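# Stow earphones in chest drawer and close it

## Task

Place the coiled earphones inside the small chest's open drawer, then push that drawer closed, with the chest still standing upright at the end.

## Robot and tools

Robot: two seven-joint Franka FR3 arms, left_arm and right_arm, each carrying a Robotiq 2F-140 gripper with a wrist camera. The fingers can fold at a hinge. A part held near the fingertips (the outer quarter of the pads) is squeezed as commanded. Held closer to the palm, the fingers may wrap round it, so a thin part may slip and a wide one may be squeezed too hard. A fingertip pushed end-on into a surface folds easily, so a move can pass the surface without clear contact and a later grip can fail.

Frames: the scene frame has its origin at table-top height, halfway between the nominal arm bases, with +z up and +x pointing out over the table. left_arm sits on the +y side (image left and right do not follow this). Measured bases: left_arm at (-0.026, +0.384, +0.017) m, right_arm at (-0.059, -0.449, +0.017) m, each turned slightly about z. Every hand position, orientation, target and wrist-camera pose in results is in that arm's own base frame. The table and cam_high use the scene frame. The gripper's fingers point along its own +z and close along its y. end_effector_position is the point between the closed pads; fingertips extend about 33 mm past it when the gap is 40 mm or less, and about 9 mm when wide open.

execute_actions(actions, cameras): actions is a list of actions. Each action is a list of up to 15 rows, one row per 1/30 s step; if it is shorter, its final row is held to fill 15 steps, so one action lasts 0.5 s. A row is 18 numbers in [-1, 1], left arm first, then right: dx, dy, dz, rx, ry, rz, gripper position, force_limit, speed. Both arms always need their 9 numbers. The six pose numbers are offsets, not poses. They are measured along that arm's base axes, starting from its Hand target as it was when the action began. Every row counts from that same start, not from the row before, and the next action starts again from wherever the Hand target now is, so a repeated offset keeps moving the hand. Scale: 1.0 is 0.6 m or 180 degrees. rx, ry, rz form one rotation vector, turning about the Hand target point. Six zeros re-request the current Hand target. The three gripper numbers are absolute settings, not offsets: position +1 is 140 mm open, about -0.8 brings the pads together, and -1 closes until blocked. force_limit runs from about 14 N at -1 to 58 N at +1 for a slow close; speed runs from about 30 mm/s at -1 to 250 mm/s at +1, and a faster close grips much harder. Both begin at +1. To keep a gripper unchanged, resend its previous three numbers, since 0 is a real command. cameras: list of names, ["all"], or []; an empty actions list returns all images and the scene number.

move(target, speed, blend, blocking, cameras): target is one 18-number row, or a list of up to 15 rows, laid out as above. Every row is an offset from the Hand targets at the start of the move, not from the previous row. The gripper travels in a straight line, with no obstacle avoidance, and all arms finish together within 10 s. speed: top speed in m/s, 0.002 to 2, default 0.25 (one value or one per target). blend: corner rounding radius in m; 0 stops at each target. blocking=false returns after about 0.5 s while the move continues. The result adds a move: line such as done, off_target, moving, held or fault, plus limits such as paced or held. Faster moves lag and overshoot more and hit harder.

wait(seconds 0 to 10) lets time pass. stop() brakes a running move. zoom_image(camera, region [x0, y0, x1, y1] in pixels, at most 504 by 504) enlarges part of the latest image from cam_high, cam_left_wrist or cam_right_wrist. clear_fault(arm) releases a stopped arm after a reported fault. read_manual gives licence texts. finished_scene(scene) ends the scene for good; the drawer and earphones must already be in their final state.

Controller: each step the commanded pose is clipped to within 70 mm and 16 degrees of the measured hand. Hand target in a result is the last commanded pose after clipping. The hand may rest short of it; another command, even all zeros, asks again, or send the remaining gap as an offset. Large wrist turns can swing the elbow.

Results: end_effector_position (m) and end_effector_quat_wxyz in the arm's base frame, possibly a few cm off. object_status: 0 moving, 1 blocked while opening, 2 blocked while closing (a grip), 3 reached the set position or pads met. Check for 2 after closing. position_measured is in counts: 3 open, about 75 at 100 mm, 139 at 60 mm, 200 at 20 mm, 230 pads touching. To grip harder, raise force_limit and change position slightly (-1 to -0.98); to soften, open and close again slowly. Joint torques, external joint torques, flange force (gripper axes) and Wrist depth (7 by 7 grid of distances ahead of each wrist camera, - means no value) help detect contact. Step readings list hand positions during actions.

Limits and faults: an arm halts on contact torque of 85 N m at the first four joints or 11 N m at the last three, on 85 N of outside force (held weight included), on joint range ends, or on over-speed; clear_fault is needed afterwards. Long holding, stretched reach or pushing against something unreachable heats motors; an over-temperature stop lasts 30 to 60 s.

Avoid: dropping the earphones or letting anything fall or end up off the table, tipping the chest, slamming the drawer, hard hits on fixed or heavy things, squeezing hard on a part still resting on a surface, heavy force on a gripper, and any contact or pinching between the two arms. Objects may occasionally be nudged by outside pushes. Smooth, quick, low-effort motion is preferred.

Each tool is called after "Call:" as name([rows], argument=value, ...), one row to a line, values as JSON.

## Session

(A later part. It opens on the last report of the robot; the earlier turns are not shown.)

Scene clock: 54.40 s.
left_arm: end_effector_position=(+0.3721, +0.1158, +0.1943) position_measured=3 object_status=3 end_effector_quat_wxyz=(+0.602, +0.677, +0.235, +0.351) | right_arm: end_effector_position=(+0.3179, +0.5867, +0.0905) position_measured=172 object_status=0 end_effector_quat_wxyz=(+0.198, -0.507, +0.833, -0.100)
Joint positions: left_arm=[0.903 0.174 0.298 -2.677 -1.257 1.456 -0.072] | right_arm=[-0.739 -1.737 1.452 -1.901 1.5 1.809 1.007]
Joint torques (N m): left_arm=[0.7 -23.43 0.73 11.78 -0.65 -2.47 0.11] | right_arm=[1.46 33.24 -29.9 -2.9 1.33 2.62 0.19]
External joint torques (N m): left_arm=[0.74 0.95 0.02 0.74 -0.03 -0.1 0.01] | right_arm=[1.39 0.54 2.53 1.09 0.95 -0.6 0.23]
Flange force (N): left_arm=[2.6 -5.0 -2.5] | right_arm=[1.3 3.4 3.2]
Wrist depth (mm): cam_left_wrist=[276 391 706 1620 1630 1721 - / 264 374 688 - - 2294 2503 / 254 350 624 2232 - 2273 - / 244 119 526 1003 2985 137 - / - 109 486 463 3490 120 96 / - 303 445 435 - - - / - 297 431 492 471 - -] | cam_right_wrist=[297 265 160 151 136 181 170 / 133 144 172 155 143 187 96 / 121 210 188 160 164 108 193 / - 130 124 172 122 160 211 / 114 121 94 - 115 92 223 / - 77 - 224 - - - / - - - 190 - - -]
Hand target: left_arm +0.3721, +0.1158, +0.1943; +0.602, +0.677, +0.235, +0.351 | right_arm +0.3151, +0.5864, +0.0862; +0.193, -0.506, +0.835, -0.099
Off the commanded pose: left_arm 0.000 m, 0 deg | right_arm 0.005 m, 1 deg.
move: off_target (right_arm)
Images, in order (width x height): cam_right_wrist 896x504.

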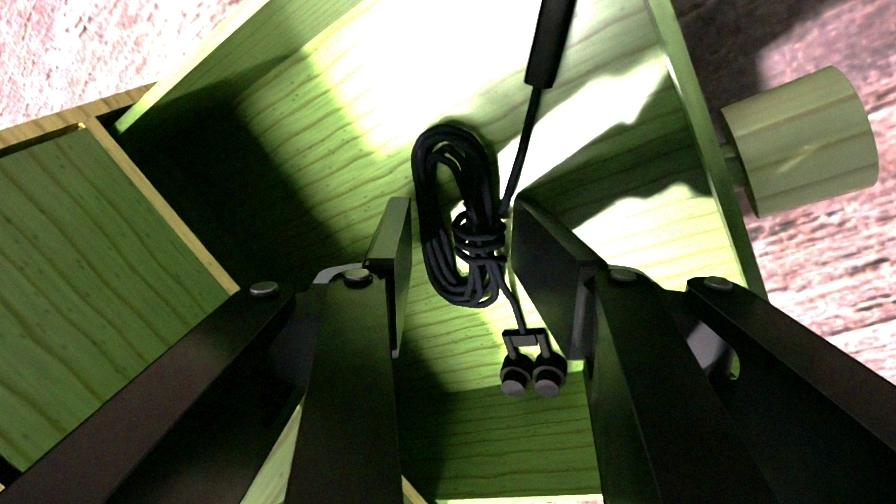

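Call:
move([
  [0,0,0,0,0,0,1,1,1,-0.005,0,0.29,0,0,0,-0.34,-1,-1],
], speed=0.25, cameras=["cam_right_wrist"])

Scene clock: 58.00 s.
left_arm: end_effector_position=(+0.3721, +0.1158, +0.1943) position_measured=3 object_status=3 end_effector_quat_wxyz=(+0.602, +0.677, +0.235, +0.351) | right_arm: end_effector_position=(+0.3122, +0.5874, +0.2608) position_measured=172 object_status=3 end_effector_quat_wxyz=(+0.196, -0.504, +0.836, -0.098)
Joint positions: left_arm=[0.903 0.174 0.298 -2.677 -1.257 1.456 -0.072] | right_arm=[-0.817 -1.531 1.207 -1.764 1.268 1.623 0.991]
Joint velocities: left_arm=[within noise] | right_arm=[-0.001 0.001 0 0 0 -0.005 -0.001]
Joint torques (N m): left_arm=[0.66 -23.43 0.77 11.78 -0.66 -2.46 0.11] | right_arm=[-0.11 36.23 -30.96 1.3 0.21 2.92 -0.24]
External joint torques (N m): left_arm=[0.61 1.01 -0.02 0.71 -0.04 -0.09 0.01] | right_arm=[-0.1 0.76 0.31 0.79 -0.06 -0.32 -0.2]
Flange force (N): left_arm=[2.6 -5.2 -2.3] | right_arm=[-4.2 -0.5 -1.2]
Wrist depth (mm): cam_left_wrist=[276 391 696 1511 - 1652 - / 264 375 675 2082 - - - / 254 353 627 2155 - - - / 244 118 519 519 2784 137 2429 / - 109 467 469 - 120 96 / - 305 448 436 3394 3349 - / - 297 436 419 454 454 -] | cam_right_wrist=[528 475 404 - 287 322 304 / 598 527 227 329 - 348 324 / 679 269 235 253 337 361 348 / 1128 329 124 258 160 406 376 / - - 94 271 - 94 404 / - 77 - 650 - - - / - - - 758 - - -]
Hand target: left_arm +0.3721, +0.1158, +0.1943; +0.602, +0.677, +0.235, +0.351 | right_arm +0.3121, +0.5864, +0.2602; +0.193, -0.506, +0.835, -0.099
Off the commanded pose: left_arm 0.000 m, 0 deg | right_arm 0.001 m, 0 deg.
move: done
Images, in order (width x height): cam_right_wrist 896x504.

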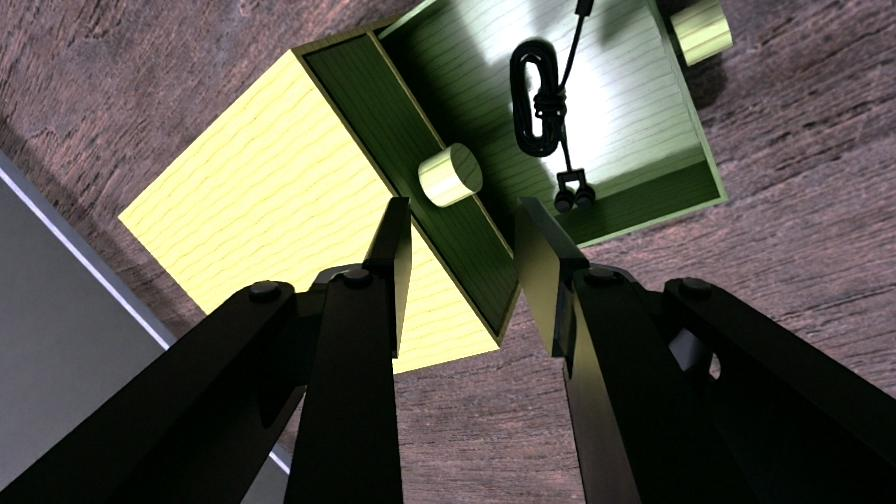

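Call:
move([
  [0,0,0,0,0,0,1,1,1,-0.22,-0.027,-0.01,-0.282,-0.018,0.61,-1,-1,0],
], speed=0.6, cameras=["cam_high","cam_right_wrist"])

Call:
zoom_image(camera="cam_high", region=[380, 90, 540, 210])

Scene clock: 62.43 s.
left_arm: end_effector_position=(+0.3721, +0.1158, +0.1943) position_measured=3 object_status=3 end_effector_quat_wxyz=(+0.602, +0.677, +0.235, +0.351) | right_arm: end_effector_position=(+0.1802, +0.5702, +0.2544) position_measured=233 object_status=3 end_effector_quat_wxyz=(-0.009, +0.977, +0.025, +0.212)
Joint positions: left_arm=[0.903 0.174 0.298 -2.677 -1.257 1.456 -0.072] | right_arm=[-0.366 -1.096 1.397 -1.96 0.774 1.919 -0.783]
Joint velocities: left_arm=[within noise] | right_arm=[-0.001 0.001 -0.001 0 0 0.001 -0.006]
Joint torques (N m): left_arm=[0.7 -23.41 0.74 11.74 -0.65 -2.46 0.12] | right_arm=[1.05 25.59 -28.36 12.62 0.2 3.49 -0.15]
External joint torques (N m): left_arm=[0.63 0.98 -0.07 0.66 -0.02 -0.1 0.01] | right_arm=[0.89 0.65 0.52 0.48 -0.13 0.32 -0.16]
Flange force (N): left_arm=[2.5 -5.0 -2.2] | right_arm=[-0.5 0.1 -0.1]
Wrist depth (mm): cam_left_wrist=[275 391 692 1783 - 1697 - / 266 373 677 1796 1757 - - / 254 354 627 2136 - - - / 244 118 526 513 3591 136 1982 / - 110 482 472 - 120 96 / - 306 454 436 - - - / - 296 438 421 2608 - -] | cam_right_wrist=[435 438 431 - 438 437 437 / 433 432 431 - 431 433 433 / 426 427 433 423 426 428 427 / 421 422 421 123 423 423 423 / 418 420 - 88 88 419 418 / 414 - - - 70 - 417 / - - - - - - -]
Hand target: left_arm +0.3721, +0.1158, +0.1943; +0.602, +0.677, +0.235, +0.351 | right_arm +0.1801, +0.5702, +0.2542; -0.008, +0.977, +0.029, +0.212
Off the commanded pose: left_arm 0.000 m, 0 deg | right_arm 0.000 m, 0 deg.
move: done; limits=paced
Images, in order (width x height): cam_high 896x504, cam_right_wrist 896x504.

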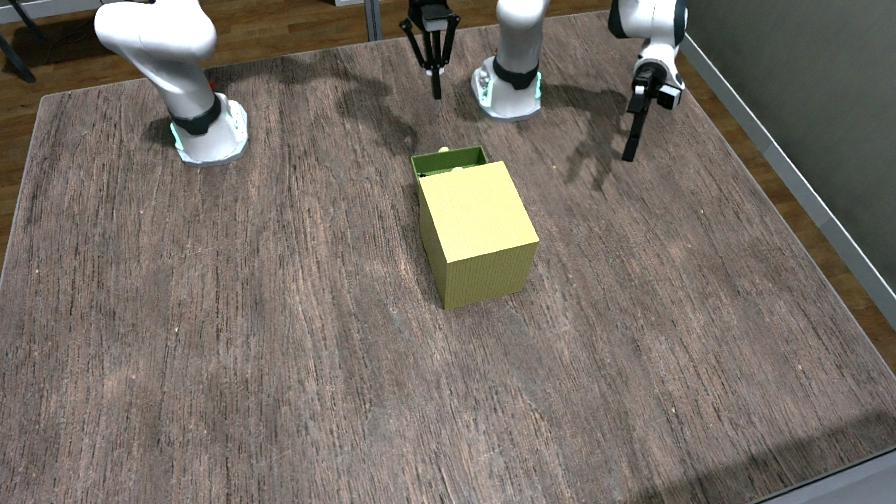

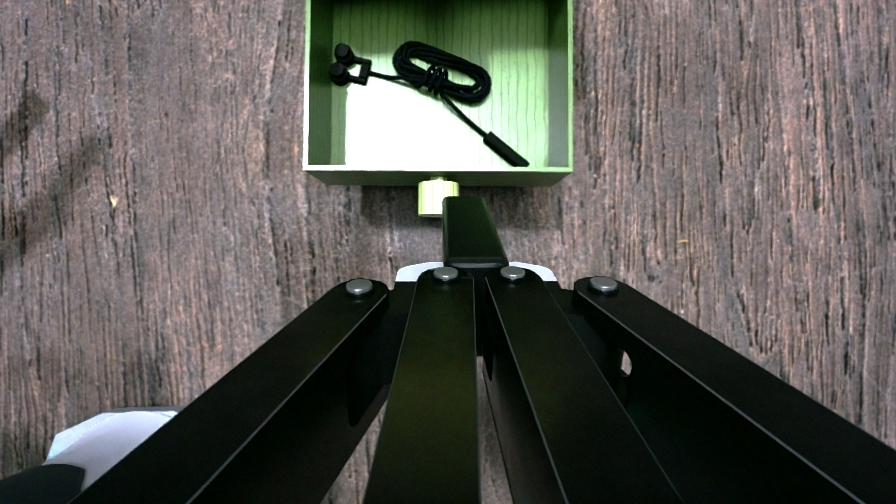

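Scaled by 3.150 from the camera's 896x504 image, which has a finer 1280x720 frame.

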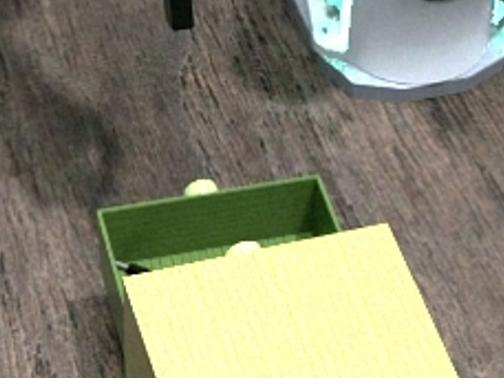

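Call:
move([
  [0,0,0,0,0,0,1,1,1,-0.005,0.008,-0.266,0,0,0,-1,-1,0],
], speed=0.3, cameras=["cam_right_wrist"])

Scene clock: 64.90 s.
left_arm: end_effector_position=(+0.3721, +0.1158, +0.1943) position_measured=3 object_status=3 end_effector_quat_wxyz=(+0.602, +0.677, +0.235, +0.351) | right_arm: end_effector_position=(+0.1769, +0.5738, +0.0948) position_measured=233 object_status=3 end_effector_quat_wxyz=(-0.007, +0.977, +0.027, +0.212)
Joint positions: left_arm=[0.903 0.174 0.298 -2.677 -1.257 1.456 -0.072] | right_arm=[-0.41 -1.211 1.678 -2.074 0.991 2.156 -0.785]
Joint velocities: left_arm=[within noise] | right_arm=[0.001 0.001 0 -0.001 -0.001 0.004 0]
Joint torques (N m): left_arm=[0.72 -23.47 0.75 11.78 -0.65 -2.46 0.12] | right_arm=[-0.13 27.98 -29.85 9.44 1.07 3.4 -0.18]
External joint torques (N m): left_arm=[0.62 0.88 -0.1 0.76 -0.03 -0.1 0.02] | right_arm=[-0.26 0.3 0.3 1.32 0.54 0.25 -0.19]
Flange force (N): left_arm=[2.6 -4.8 -2.2] | right_arm=[1.3 -4.7 2.1]
Wrist depth (mm): cam_left_wrist=[274 392 690 1783 1835 1630 1921 / 266 371 672 1967 1892 2082 2118 / 254 350 627 2100 2316 - 2581 / 244 118 525 1191 - 136 107 / - 109 478 461 3812 120 96 / - 304 446 436 - - - / - 297 432 552 3812 2985 -] | cam_right_wrist=[267 172 - 150 154 272 270 / 265 265 265 - 266 267 267 / 262 262 263 263 263 264 264 / 259 260 260 123 262 262 262 / 257 258 - 88 88 260 259 / 255 - - - 70 - 257 / - - - - - - -]
Hand target: left_arm +0.3721, +0.1158, +0.1943; +0.602, +0.677, +0.235, +0.351 | right_arm +0.1771, +0.5750, +0.0946; -0.008, +0.977, +0.029, +0.212
Off the commanded pose: left_arm 0.000 m, 0 deg | right_arm 0.001 m, 0 deg.
move: done
Images, in order (width x height): cam_right_wrist 896x504.

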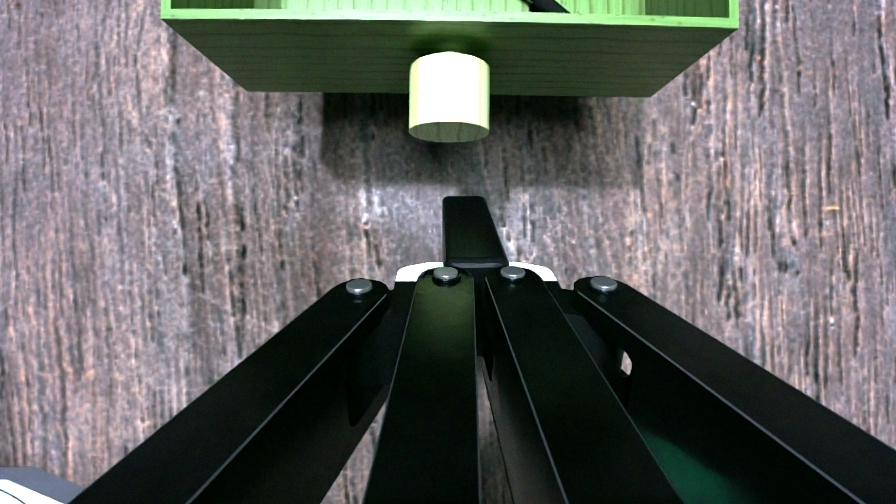

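Call:
move([
  [0,0,0,0,0,0,1,1,1,0.03,0.0095,0,0,0,0,-1,-1,0],
  [0,0,0,0,0,0,1,1,1,0.213,0.0195,0,0,0,0,-1,-1,0],
], speed=[0.1,0.08], blend=[0.01,0], cameras=["cam_high","cam_right_wrist"])

Call:
zoom_image(camera="cam_high", region=[380, 90, 540, 210])

Scene clock: 68.63 s.
left_arm: end_effector_position=(+0.3721, +0.1158, +0.1943) position_measured=3 object_status=3 end_effector_quat_wxyz=(+0.602, +0.677, +0.235, +0.351) | right_arm: end_effector_position=(+0.3049, +0.5856, +0.0942) position_measured=233 object_status=3 end_effector_quat_wxyz=(-0.007, +0.977, +0.025, +0.212)
Joint positions: left_arm=[0.903 0.174 0.298 -2.677 -1.257 1.456 -0.072] | right_arm=[-0.732 -1.179 1.747 -1.938 1.002 2.23 -0.95]
Joint velocities: left_arm=[within noise] | right_arm=[0.002 0 0 0 0 0.001 -0.006]
Joint torques (N m): left_arm=[0.8 -23.46 0.78 11.79 -0.65 -2.46 0.16] | right_arm=[0.03 32.5 -29.82 10.65 0.87 3.62 -0.15]
External joint torques (N m): left_arm=[0.79 0.88 0.01 0.78 -0.03 -0.09 0.06] | right_arm=[-0.11 0.85 0.37 1.31 0.21 0.35 -0.17]
Flange force (N): left_arm=[2.5 -4.9 -2.6] | right_arm=[2.1 -3.7 1.6]
Wrist depth (mm): cam_left_wrist=[274 392 685 1284 - 1663 1863 / 266 372 679 - - - - / 255 351 626 2316 2453 2031 - / 243 118 522 511 3059 137 106 / - 109 472 464 4130 120 96 / - 305 434 435 - - - / - 295 432 706 - 3304 -] | cam_right_wrist=[270 157 191 190 190 152 270 / 267 262 - - - 264 267 / 264 264 264 265 265 265 264 / 261 262 262 123 262 261 262 / 259 260 - 88 88 260 259 / 257 - - - 70 - 257 / - - - - - - -]
Hand target: left_arm +0.3721, +0.1158, +0.1943; +0.602, +0.677, +0.235, +0.351 | right_arm +0.3049, +0.5867, +0.0946; -0.008, +0.977, +0.029, +0.212
Off the commanded pose: left_arm 0.000 m, 0 deg | right_arm 0.001 m, 0 deg.
move: done; blend cut to 0.0094 m at target 1
Images, in order (width x height): cam_high 896x504, cam_right_wrist 896x504.

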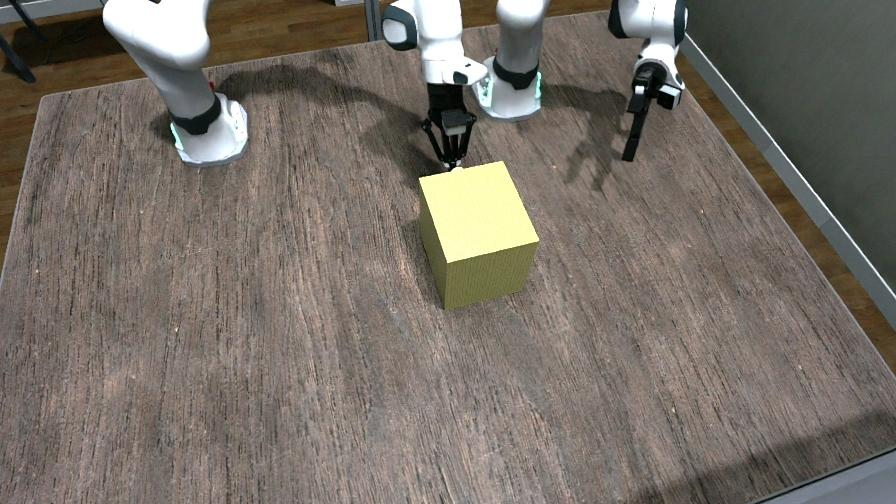

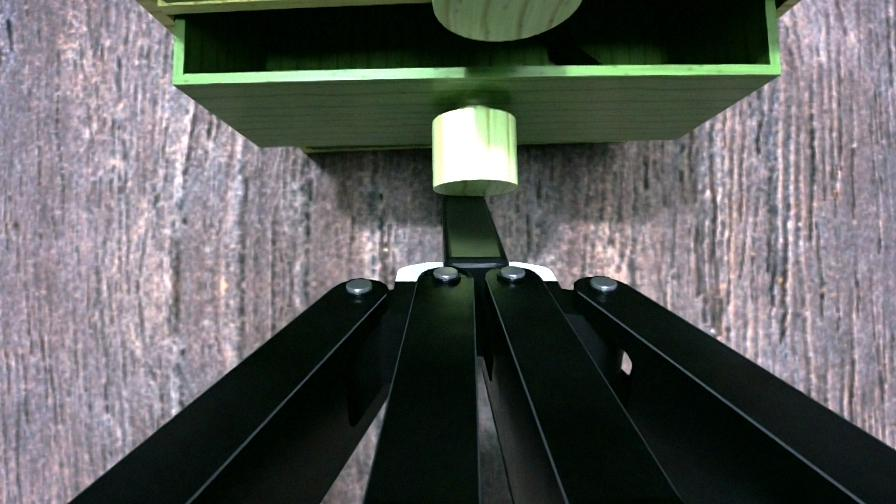

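Scaled by 3.150 from the camera's 896x504 image, which has a finer 1280x720 frame.

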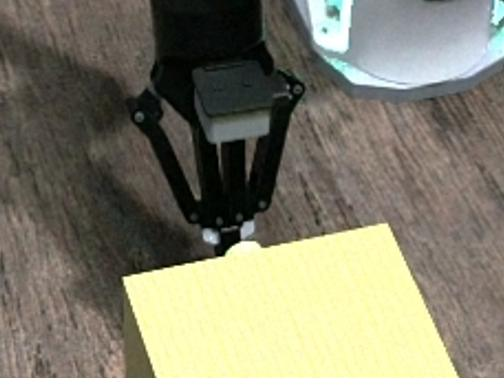

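Call:
move([
  [0,0,0,0,0,0,1,1,1,0.0175,0,0,0,0,0,-1,-1,0],
], speed=0.04, cameras=["cam_right_wrist"])

Scene clock: 70.03 s.
left_arm: end_effector_position=(+0.3721, +0.1158, +0.1943) position_measured=3 object_status=3 end_effector_quat_wxyz=(+0.602, +0.677, +0.235, +0.351) | right_arm: end_effector_position=(+0.3151, +0.5853, +0.0940) position_measured=233 object_status=3 end_effector_quat_wxyz=(-0.006, +0.977, +0.026, +0.212)
Joint positions: left_arm=[0.903 0.174 0.298 -2.677 -1.257 1.456 -0.072] | right_arm=[-0.757 -1.178 1.753 -1.925 1.002 2.232 -0.964]
Joint velocities: left_arm=[within noise] | right_arm=[0.002 0.001 -0.001 0.001 0.002 0.001 -0.006]
Joint torques (N m): left_arm=[0.69 -23.45 0.77 11.73 -0.65 -2.46 0.08] | right_arm=[-0.25 32.82 -30.04 10.83 1.05 3.71 -0.21]
External joint torques (N m): left_arm=[0.65 0.95 -0.01 0.67 -0.02 -0.09 -0.02] | right_arm=[-0.31 0.73 0.25 1.42 0.38 0.42 -0.22]
Flange force (N): left_arm=[2.5 -4.8 -2.3] | right_arm=[2.7 -4.2 2.3]
Wrist depth (mm): cam_left_wrist=[276 393 688 - - 1745 - / 264 374 692 - - - - / 254 350 624 2212 - - 2406 / 243 118 531 505 - 137 2360 / - 109 464 467 - 120 96 / - 305 438 435 - 3933 - / - 296 435 668 - - -] | cam_right_wrist=[268 119 119 83 191 117 270 / 267 266 - 143 153 270 268 / 265 263 263 266 264 265 265 / 261 260 262 124 262 262 262 / 258 259 - 88 88 260 259 / 256 - - - 70 - 258 / - - - - - - -]
Hand target: left_arm +0.3721, +0.1158, +0.1943; +0.602, +0.677, +0.235, +0.351 | right_arm +0.3154, +0.5867, +0.0946; -0.008, +0.977, +0.029, +0.212
Off the commanded pose: left_arm 0.000 m, 0 deg | right_arm 0.002 m, 0 deg.
move: done
Images, in order (width x height): cam_right_wrist 896x504.

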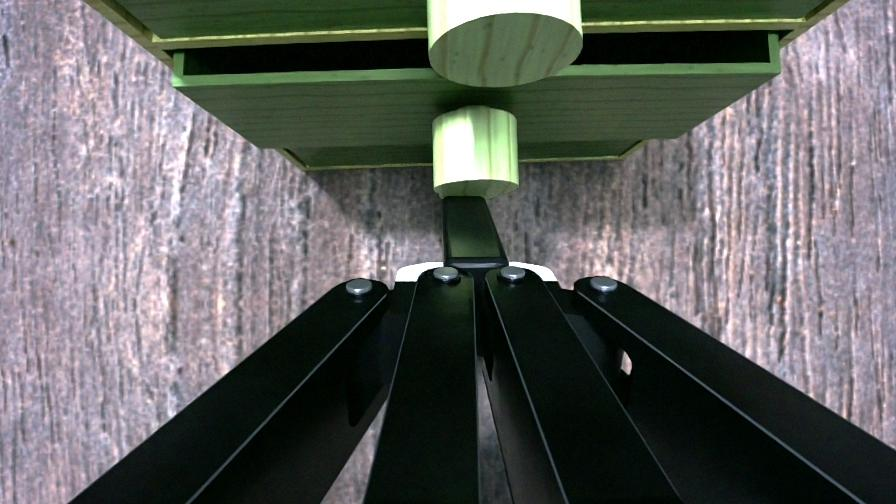

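Call:
move([
  [0,0,0,0,0,0,1,1,1,0.0085,-0.001,0,0,0,0,-1,-1,0],
], speed=0.04, cameras=["cam_right_wrist"])

Scene clock: 71.20 s.
left_arm: end_effector_position=(+0.3721, +0.1158, +0.1943) position_measured=3 object_status=3 end_effector_quat_wxyz=(+0.602, +0.677, +0.235, +0.351) | right_arm: end_effector_position=(+0.3200, +0.5847, +0.0940) position_measured=233 object_status=3 end_effector_quat_wxyz=(-0.006, +0.977, +0.026, +0.212)
Joint positions: left_arm=[0.903 0.174 0.298 -2.677 -1.257 1.456 -0.072] | right_arm=[-0.769 -1.178 1.755 -1.921 1.004 2.234 -0.972]
Joint velocities: left_arm=[within noise] | right_arm=[0.001 0 0.001 0.001 0.001 0.001 -0.007]
Joint torques (N m): left_arm=[0.72 -23.4 0.78 11.81 -0.65 -2.48 0.11] | right_arm=[-0.4 32.94 -30.1 10.76 1.13 3.78 -0.25]
External joint torques (N m): left_arm=[0.69 0.95 0.01 0.81 -0.04 -0.1 0] | right_arm=[-0.5 0.78 0.08 1.36 0.47 0.49 -0.27]
Flange force (N): left_arm=[2.8 -5.1 -2.5] | right_arm=[3.1 -3.9 2.4]
Wrist depth (mm): cam_left_wrist=[275 391 692 1530 - 1783 - / 264 375 675 - - - - / 255 350 623 2212 - - 2273 / 245 118 522 504 - 136 104 / - 109 480 469 - 120 96 / - 304 449 436 - - - / - 296 438 685 - - -] | cam_right_wrist=[268 113 117 78 - 115 270 / 266 267 - 90 155 268 268 / 264 264 262 246 264 265 265 / 260 261 262 123 262 262 262 / 258 259 - 88 88 260 260 / 256 - - - 70 - 257 / - - - - - - -]
Hand target: left_arm +0.3721, +0.1158, +0.1943; +0.602, +0.677, +0.235, +0.351 | right_arm +0.3205, +0.5861, +0.0946; -0.008, +0.977, +0.029, +0.212
Off the commanded pose: left_arm 0.000 m, 0 deg | right_arm 0.002 m, 0 deg.
move: done
Images, in order (width x height): cam_right_wrist 896x504.

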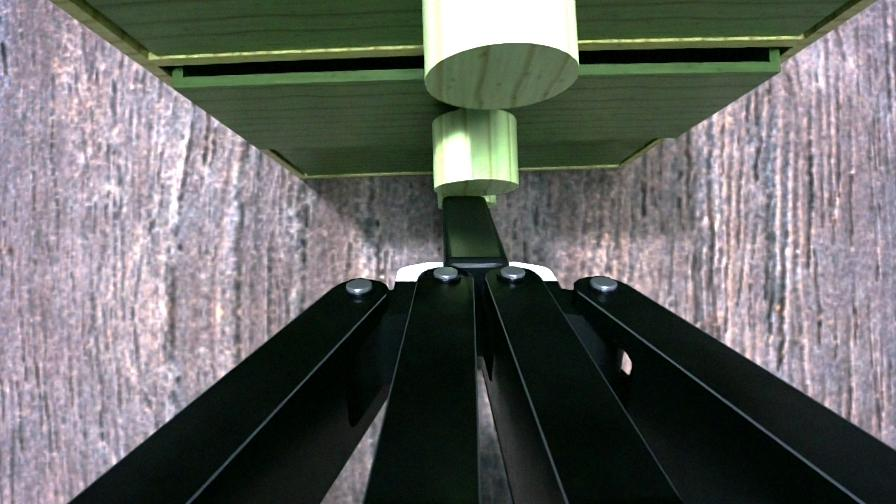

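Call:
move([
  [0,0,0,0,0,0,1,1,1,0.0075,-0.001,0,0,0,0,-1,-1,0],
], speed=0.03, cameras=["cam_right_wrist"])

Scene clock: 72.17 s.
left_arm: end_effector_position=(+0.3721, +0.1158, +0.1943) position_measured=3 object_status=3 end_effector_quat_wxyz=(+0.602, +0.677, +0.235, +0.351) | right_arm: end_effector_position=(+0.3244, +0.5841, +0.0939) position_measured=233 object_status=3 end_effector_quat_wxyz=(-0.006, +0.977, +0.026, +0.212)
Joint positions: left_arm=[0.903 0.174 0.298 -2.677 -1.257 1.456 -0.072] | right_arm=[-0.779 -1.177 1.757 -1.917 1.005 2.236 -0.978]
Joint velocities: left_arm=[within noise] | right_arm=[-0.002 0 0.001 0 -0.001 0 -0.006]
Joint torques (N m): left_arm=[0.71 -23.47 0.75 11.75 -0.64 -2.46 0.14] | right_arm=[-0.38 33.02 -30.1 10.8 1.15 3.73 -0.13]
External joint torques (N m): left_arm=[0.69 0.92 -0.02 0.71 -0.02 -0.08 0.03] | right_arm=[-0.49 0.79 0.06 1.35 0.48 0.45 -0.14]
Flange force (N): left_arm=[2.5 -4.9 -2.3] | right_arm=[3.0 -4.1 2.2]
Wrist depth (mm): cam_left_wrist=[274 391 702 - - 1652 1641 / 264 373 675 - 2031 - 2383 / 256 351 629 2253 - - - / 244 118 525 521 - 136 - / - 109 488 467 - 128 96 / - 304 445 431 - - - / - 296 448 492 - - -] | cam_right_wrist=[- 106 113 73 112 113 121 / 266 268 - 86 - 263 268 / 263 264 263 162 265 265 265 / 261 262 262 123 262 262 262 / 259 259 - 88 88 260 260 / 256 - - - 70 - 257 / - - - - - - -]
Hand target: left_arm +0.3721, +0.1158, +0.1943; +0.602, +0.677, +0.235, +0.351 | right_arm +0.3250, +0.5855, +0.0946; -0.008, +0.977, +0.029, +0.212
Off the commanded pose: left_arm 0.000 m, 0 deg | right_arm 0.002 m, 0 deg.
move: done
Images, in order (width x height): cam_right_wrist 896x504.

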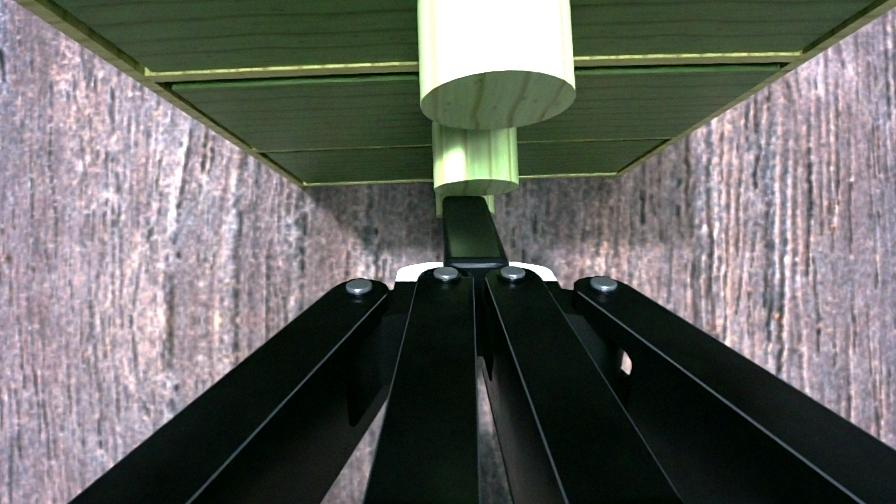

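Call:
execute_actions([
  [[0,0,0,0,0,0,1,1,1,0.004,-0.0005,0,0,0,0,-1,-1,0]],
], cameras=["cam_right_wrist"])

Call:
zoom_image(camera="cam_right_wrist", region=[100, 30, 500, 250])

Scene clock: 73.13 s.
left_arm: end_effector_position=(+0.3721, +0.1158, +0.1943) position_measured=3 object_status=3 end_effector_quat_wxyz=(+0.602, +0.677, +0.235, +0.351) | right_arm: end_effector_position=(+0.3261, +0.5842, +0.0938) position_measured=233 object_status=3 end_effector_quat_wxyz=(-0.006, +0.977, +0.027, +0.212)
Joint positions: left_arm=[0.903 0.174 0.298 -2.677 -1.257 1.456 -0.072] | right_arm=[-0.783 -1.177 1.758 -1.915 1.006 2.237 -0.983]
Joint torques (N m): left_arm=[0.66 -23.43 0.78 11.76 -0.66 -2.47 0.13] | right_arm=[-0.89 32.8 -30.23 10.72 1.13 3.8 -0.17]
External joint torques (N m): left_arm=[0.61 0.99 -0.03 0.68 -0.03 -0.11 0.03] | right_arm=[-1 0.45 -0.04 1.23 0.47 0.5 -0.18]
Flange force (N): left_arm=[2.5 -5.1 -2.2] | right_arm=[3.9 -4.6 3.2]
Wrist depth (mm): cam_left_wrist=[276 394 668 - - 1686 - / 265 374 673 - - 1967 - / 254 352 626 2316 2816 3349 - / 244 118 521 513 - 137 2383 / - 109 476 477 3812 119 96 / - 303 447 437 - - - / - 296 439 493 - - -] | cam_right_wrist=[- 102 110 72 109 116 117 / 266 156 - 81 - 263 268 / 263 263 249 164 263 265 265 / 261 261 261 123 262 263 262 / 258 259 - 88 88 260 259 / 256 - - - 70 - 257 / - - - - - - -]
Hand target: left_arm +0.3721, +0.1158, +0.1943; +0.602, +0.677, +0.235, +0.351 | right_arm +0.3274, +0.5852, +0.0946; -0.008, +0.977, +0.029, +0.212
Off the commanded pose: left_arm 0.000 m, 0 deg | right_arm 0.002 m, 0 deg.
Step readings (end_effector_position of left_arm | right_arm):
0: (+0.3721, +0.1158, +0.1943) | (+0.3244, +0.5841, +0.0939)
1: (+0.3721, +0.1158, +0.1943) | (+0.3245, +0.5842, +0.0939)
2: (+0.3721, +0.1158, +0.1943) | (+0.3247, +0.5844, +0.0939)
4: (+0.3721, +0.1158, +0.1943) | (+0.3257, +0.5843, +0.0939)
8: (+0.3721, +0.1158, +0.1943) | (+0.3261, +0.5842, +0.0938)
15: (+0.3721, +0.1158, +0.1943) | (+0.3261, +0.5842, +0.0938)
Images, in order (width x height): cam_right_wrist 896x504.

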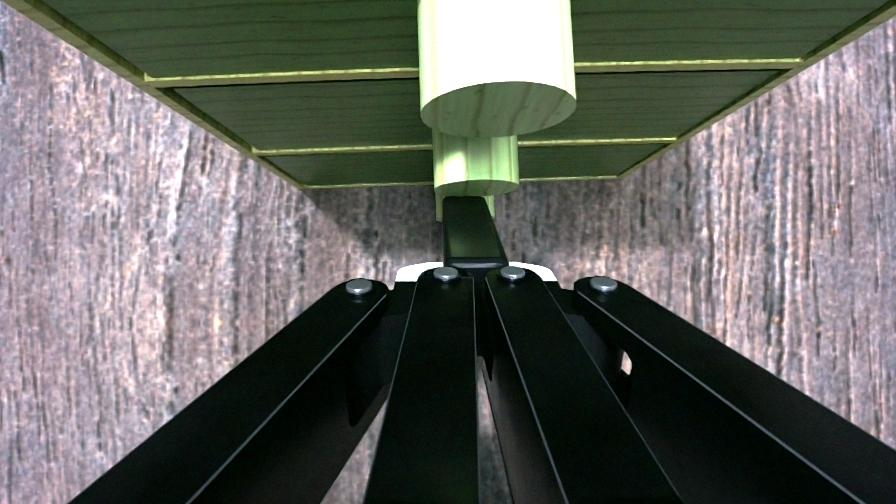

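Scaled by 1.260 from the camera's 896x504 image, which has a finer 1280x720 frame.

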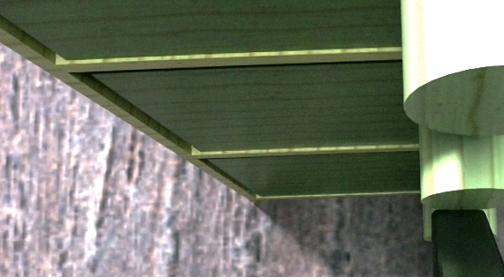

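Call:
execute_actions([
  [[0,0,0,0,0,0,1,1,1,0.005,-0.0005,0,0,0,0,-1,-1,0]],
], cameras=["cam_right_wrist"])

Call:
zoom_image(camera="cam_right_wrist", region=[100, 30, 500, 250])

Scene clock: 74.23 s.
left_arm: end_effector_position=(+0.3721, +0.1158, +0.1943) position_measured=3 object_status=3 end_effector_quat_wxyz=(+0.602, +0.677, +0.235, +0.351) | right_arm: end_effector_position=(+0.3265, +0.5848, +0.0929) position_measured=233 object_status=3 end_effector_quat_wxyz=(-0.006, +0.977, +0.028, +0.210)
Joint positions: left_arm=[0.903 0.174 0.298 -2.677 -1.257 1.456 -0.072] | right_arm=[-0.788 -1.176 1.76 -1.912 1.008 2.236 -0.987]
Joint torques (N m): left_arm=[0.68 -23.42 0.78 11.78 -0.66 -2.48 0.1] | right_arm=[-2.07 32.27 -31.06 10.42 0.94 4.13 -0.23]
External joint torques (N m): left_arm=[0.67 1.08 0.02 0.7 -0.03 -0.1 0] | right_arm=[-2.07 -0.14 -0.88 0.97 0.28 0.84 -0.24]
Flange force (N): left_arm=[2.6 -5.4 -2.5] | right_arm=[5.9 -5.3 4.0]
Wrist depth (mm): cam_left_wrist=[275 393 652 - - 1558 - / 265 373 677 - 1745 2136 2082 / 255 353 627 2253 - - - / 244 118 519 508 - 137 107 / - 109 486 473 - 120 96 / - 304 450 - 4200 - - / - 296 437 492 3304 - -] | cam_right_wrist=[- 101 109 74 101 108 116 / 265 155 - - 154 185 266 / 262 262 262 161 263 264 264 / 260 259 260 123 261 262 261 / 257 258 - 88 88 259 259 / 255 - - - 70 - 257 / - - - - - - -]
Hand target: left_arm +0.3721, +0.1158, +0.1943; +0.602, +0.677, +0.235, +0.351 | right_arm +0.3304, +0.5849, +0.0946; -0.008, +0.977, +0.029, +0.212
Off the commanded pose: left_arm 0.000 m, 0 deg | right_arm 0.004 m, 0 deg.
Step readings (end_effector_position of left_arm | right_arm):
0: (+0.3721, +0.1158, +0.1943) | (+0.3261, +0.5842, +0.0938)
1: (+0.3721, +0.1158, +0.1943) | (+0.3261, +0.5843, +0.0938)
2: (+0.3721, +0.1158, +0.1943) | (+0.3263, +0.5845, +0.0936)
4: (+0.3721, +0.1158, +0.1943) | (+0.3264, +0.5847, +0.0933)
8: (+0.3721, +0.1158, +0.1943) | (+0.3265, +0.5848, +0.0931)
15: (+0.3721, +0.1158, +0.1943) | (+0.3265, +0.5848, +0.0929)
Images, in order (width x height): cam_right_wrist 896x504.

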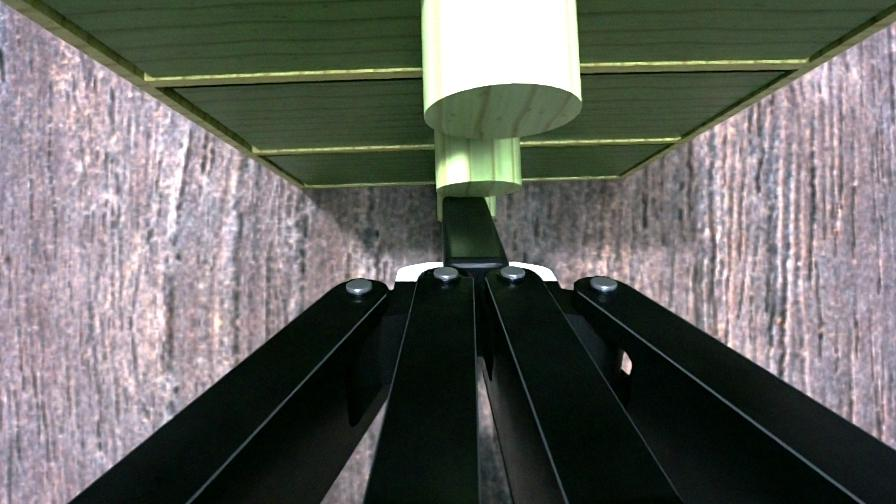

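Scaled by 1.260 from the camera's 896x504 image, which has a finer 1280x720 frame.

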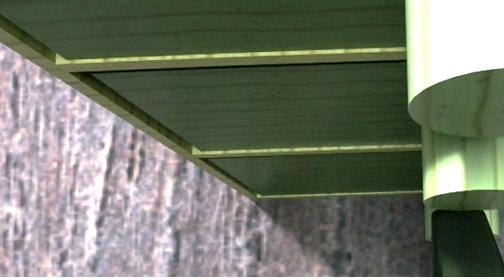

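Motion has stalled with rising force, so the drawer is shut. I'll back away and check.

Call:
move([
  [0,0,0,0,0,0,1,1,1,-0.16,-0.004,0.0,0,0,0,-1,-1,0],
], speed=0.2, cameras=["cam_high","cam_right_wrist"])

Call:
zoom_image(camera="cam_right_wrist", region=[200, 0, 700, 200])

Scene clock: 76.03 s.
left_arm: end_effector_position=(+0.3721, +0.1158, +0.1943) position_measured=3 object_status=3 end_effector_quat_wxyz=(+0.602, +0.677, +0.235, +0.351) | right_arm: end_effector_position=(+0.2338, +0.5833, +0.0945) position_measured=233 object_status=3 end_effector_quat_wxyz=(-0.007, +0.976, +0.034, +0.213)
Joint positions: left_arm=[0.903 0.174 0.298 -2.677 -1.257 1.456 -0.072] | right_arm=[-0.554 -1.196 1.709 -2.016 1 2.196 -0.876]
Joint velocities: left_arm=[within noise] | right_arm=[0 -0.001 -0.001 0 0 0 0.007]
Joint torques (N m): left_arm=[0.67 -23.41 0.76 11.78 -0.66 -2.46 0.07] | right_arm=[0.4 29.06 -30.71 9.2 1.04 2.96 0.26]
External joint torques (N m): left_arm=[0.73 0.99 0.07 0.7 -0.03 -0.08 -0.03] | right_arm=[0.32 -0.34 -0.37 0.54 0.44 -0.28 0.25]
Flange force (N): left_arm=[2.5 -4.9 -2.6] | right_arm=[-0.5 -1.7 -0.9]
Wrist depth (mm): cam_left_wrist=[275 392 668 1297 - 1599 1936 / 265 373 679 2015 1757 - - / 254 352 631 2136 2453 2985 2048 / 244 118 523 513 - 137 107 / - 110 487 468 5162 120 96 / - 305 442 431 - 2950 - / - 296 434 860 - - -] | cam_right_wrist=[269 269 268 268 269 270 271 / 265 265 266 267 266 267 268 / 262 263 263 264 264 264 265 / 259 259 261 123 262 262 263 / 257 258 - 88 88 259 259 / 255 - - - 70 - 257 / - - - - - - -]
Hand target: left_arm +0.3721, +0.1158, +0.1943; +0.602, +0.677, +0.235, +0.351 | right_arm +0.2344, +0.5825, +0.0946; -0.008, +0.977, +0.029, +0.212
Off the commanded pose: left_arm 0.000 m, 0 deg | right_arm 0.001 m, 1 deg.
move: done
Images, in order (width x height): cam_high 896x504, cam_right_wrist 896x504.

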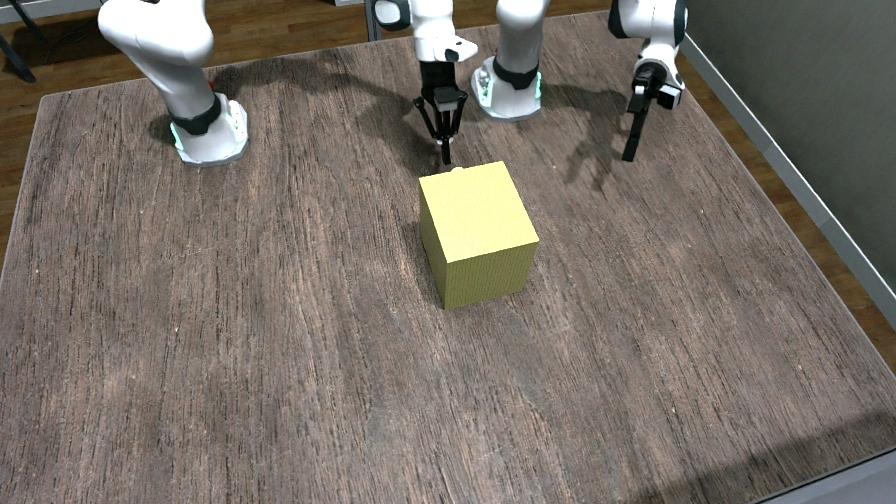

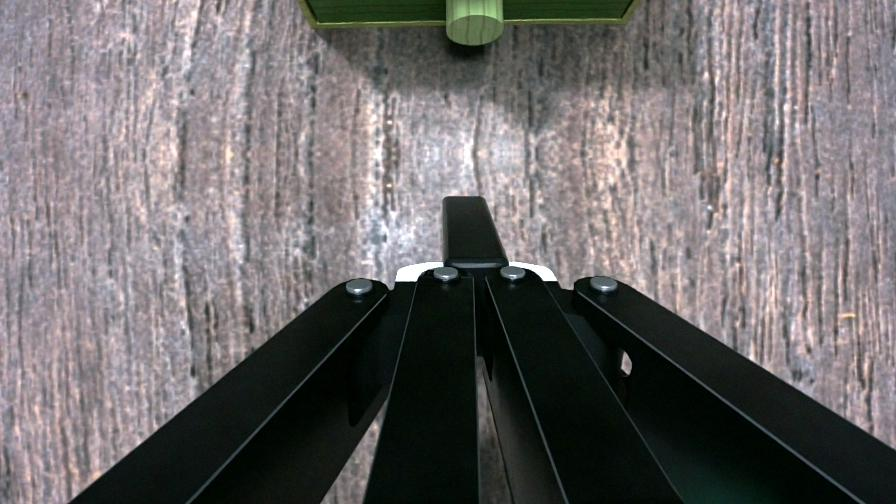

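Scaled by 1.008 from the camera's 896x504 image, which has a finer 1280x720 frame.

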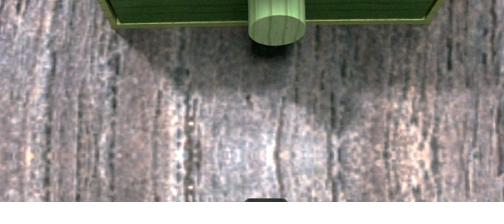

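Call:
finished_scene(scene=2)

The scene is finished: the task was done.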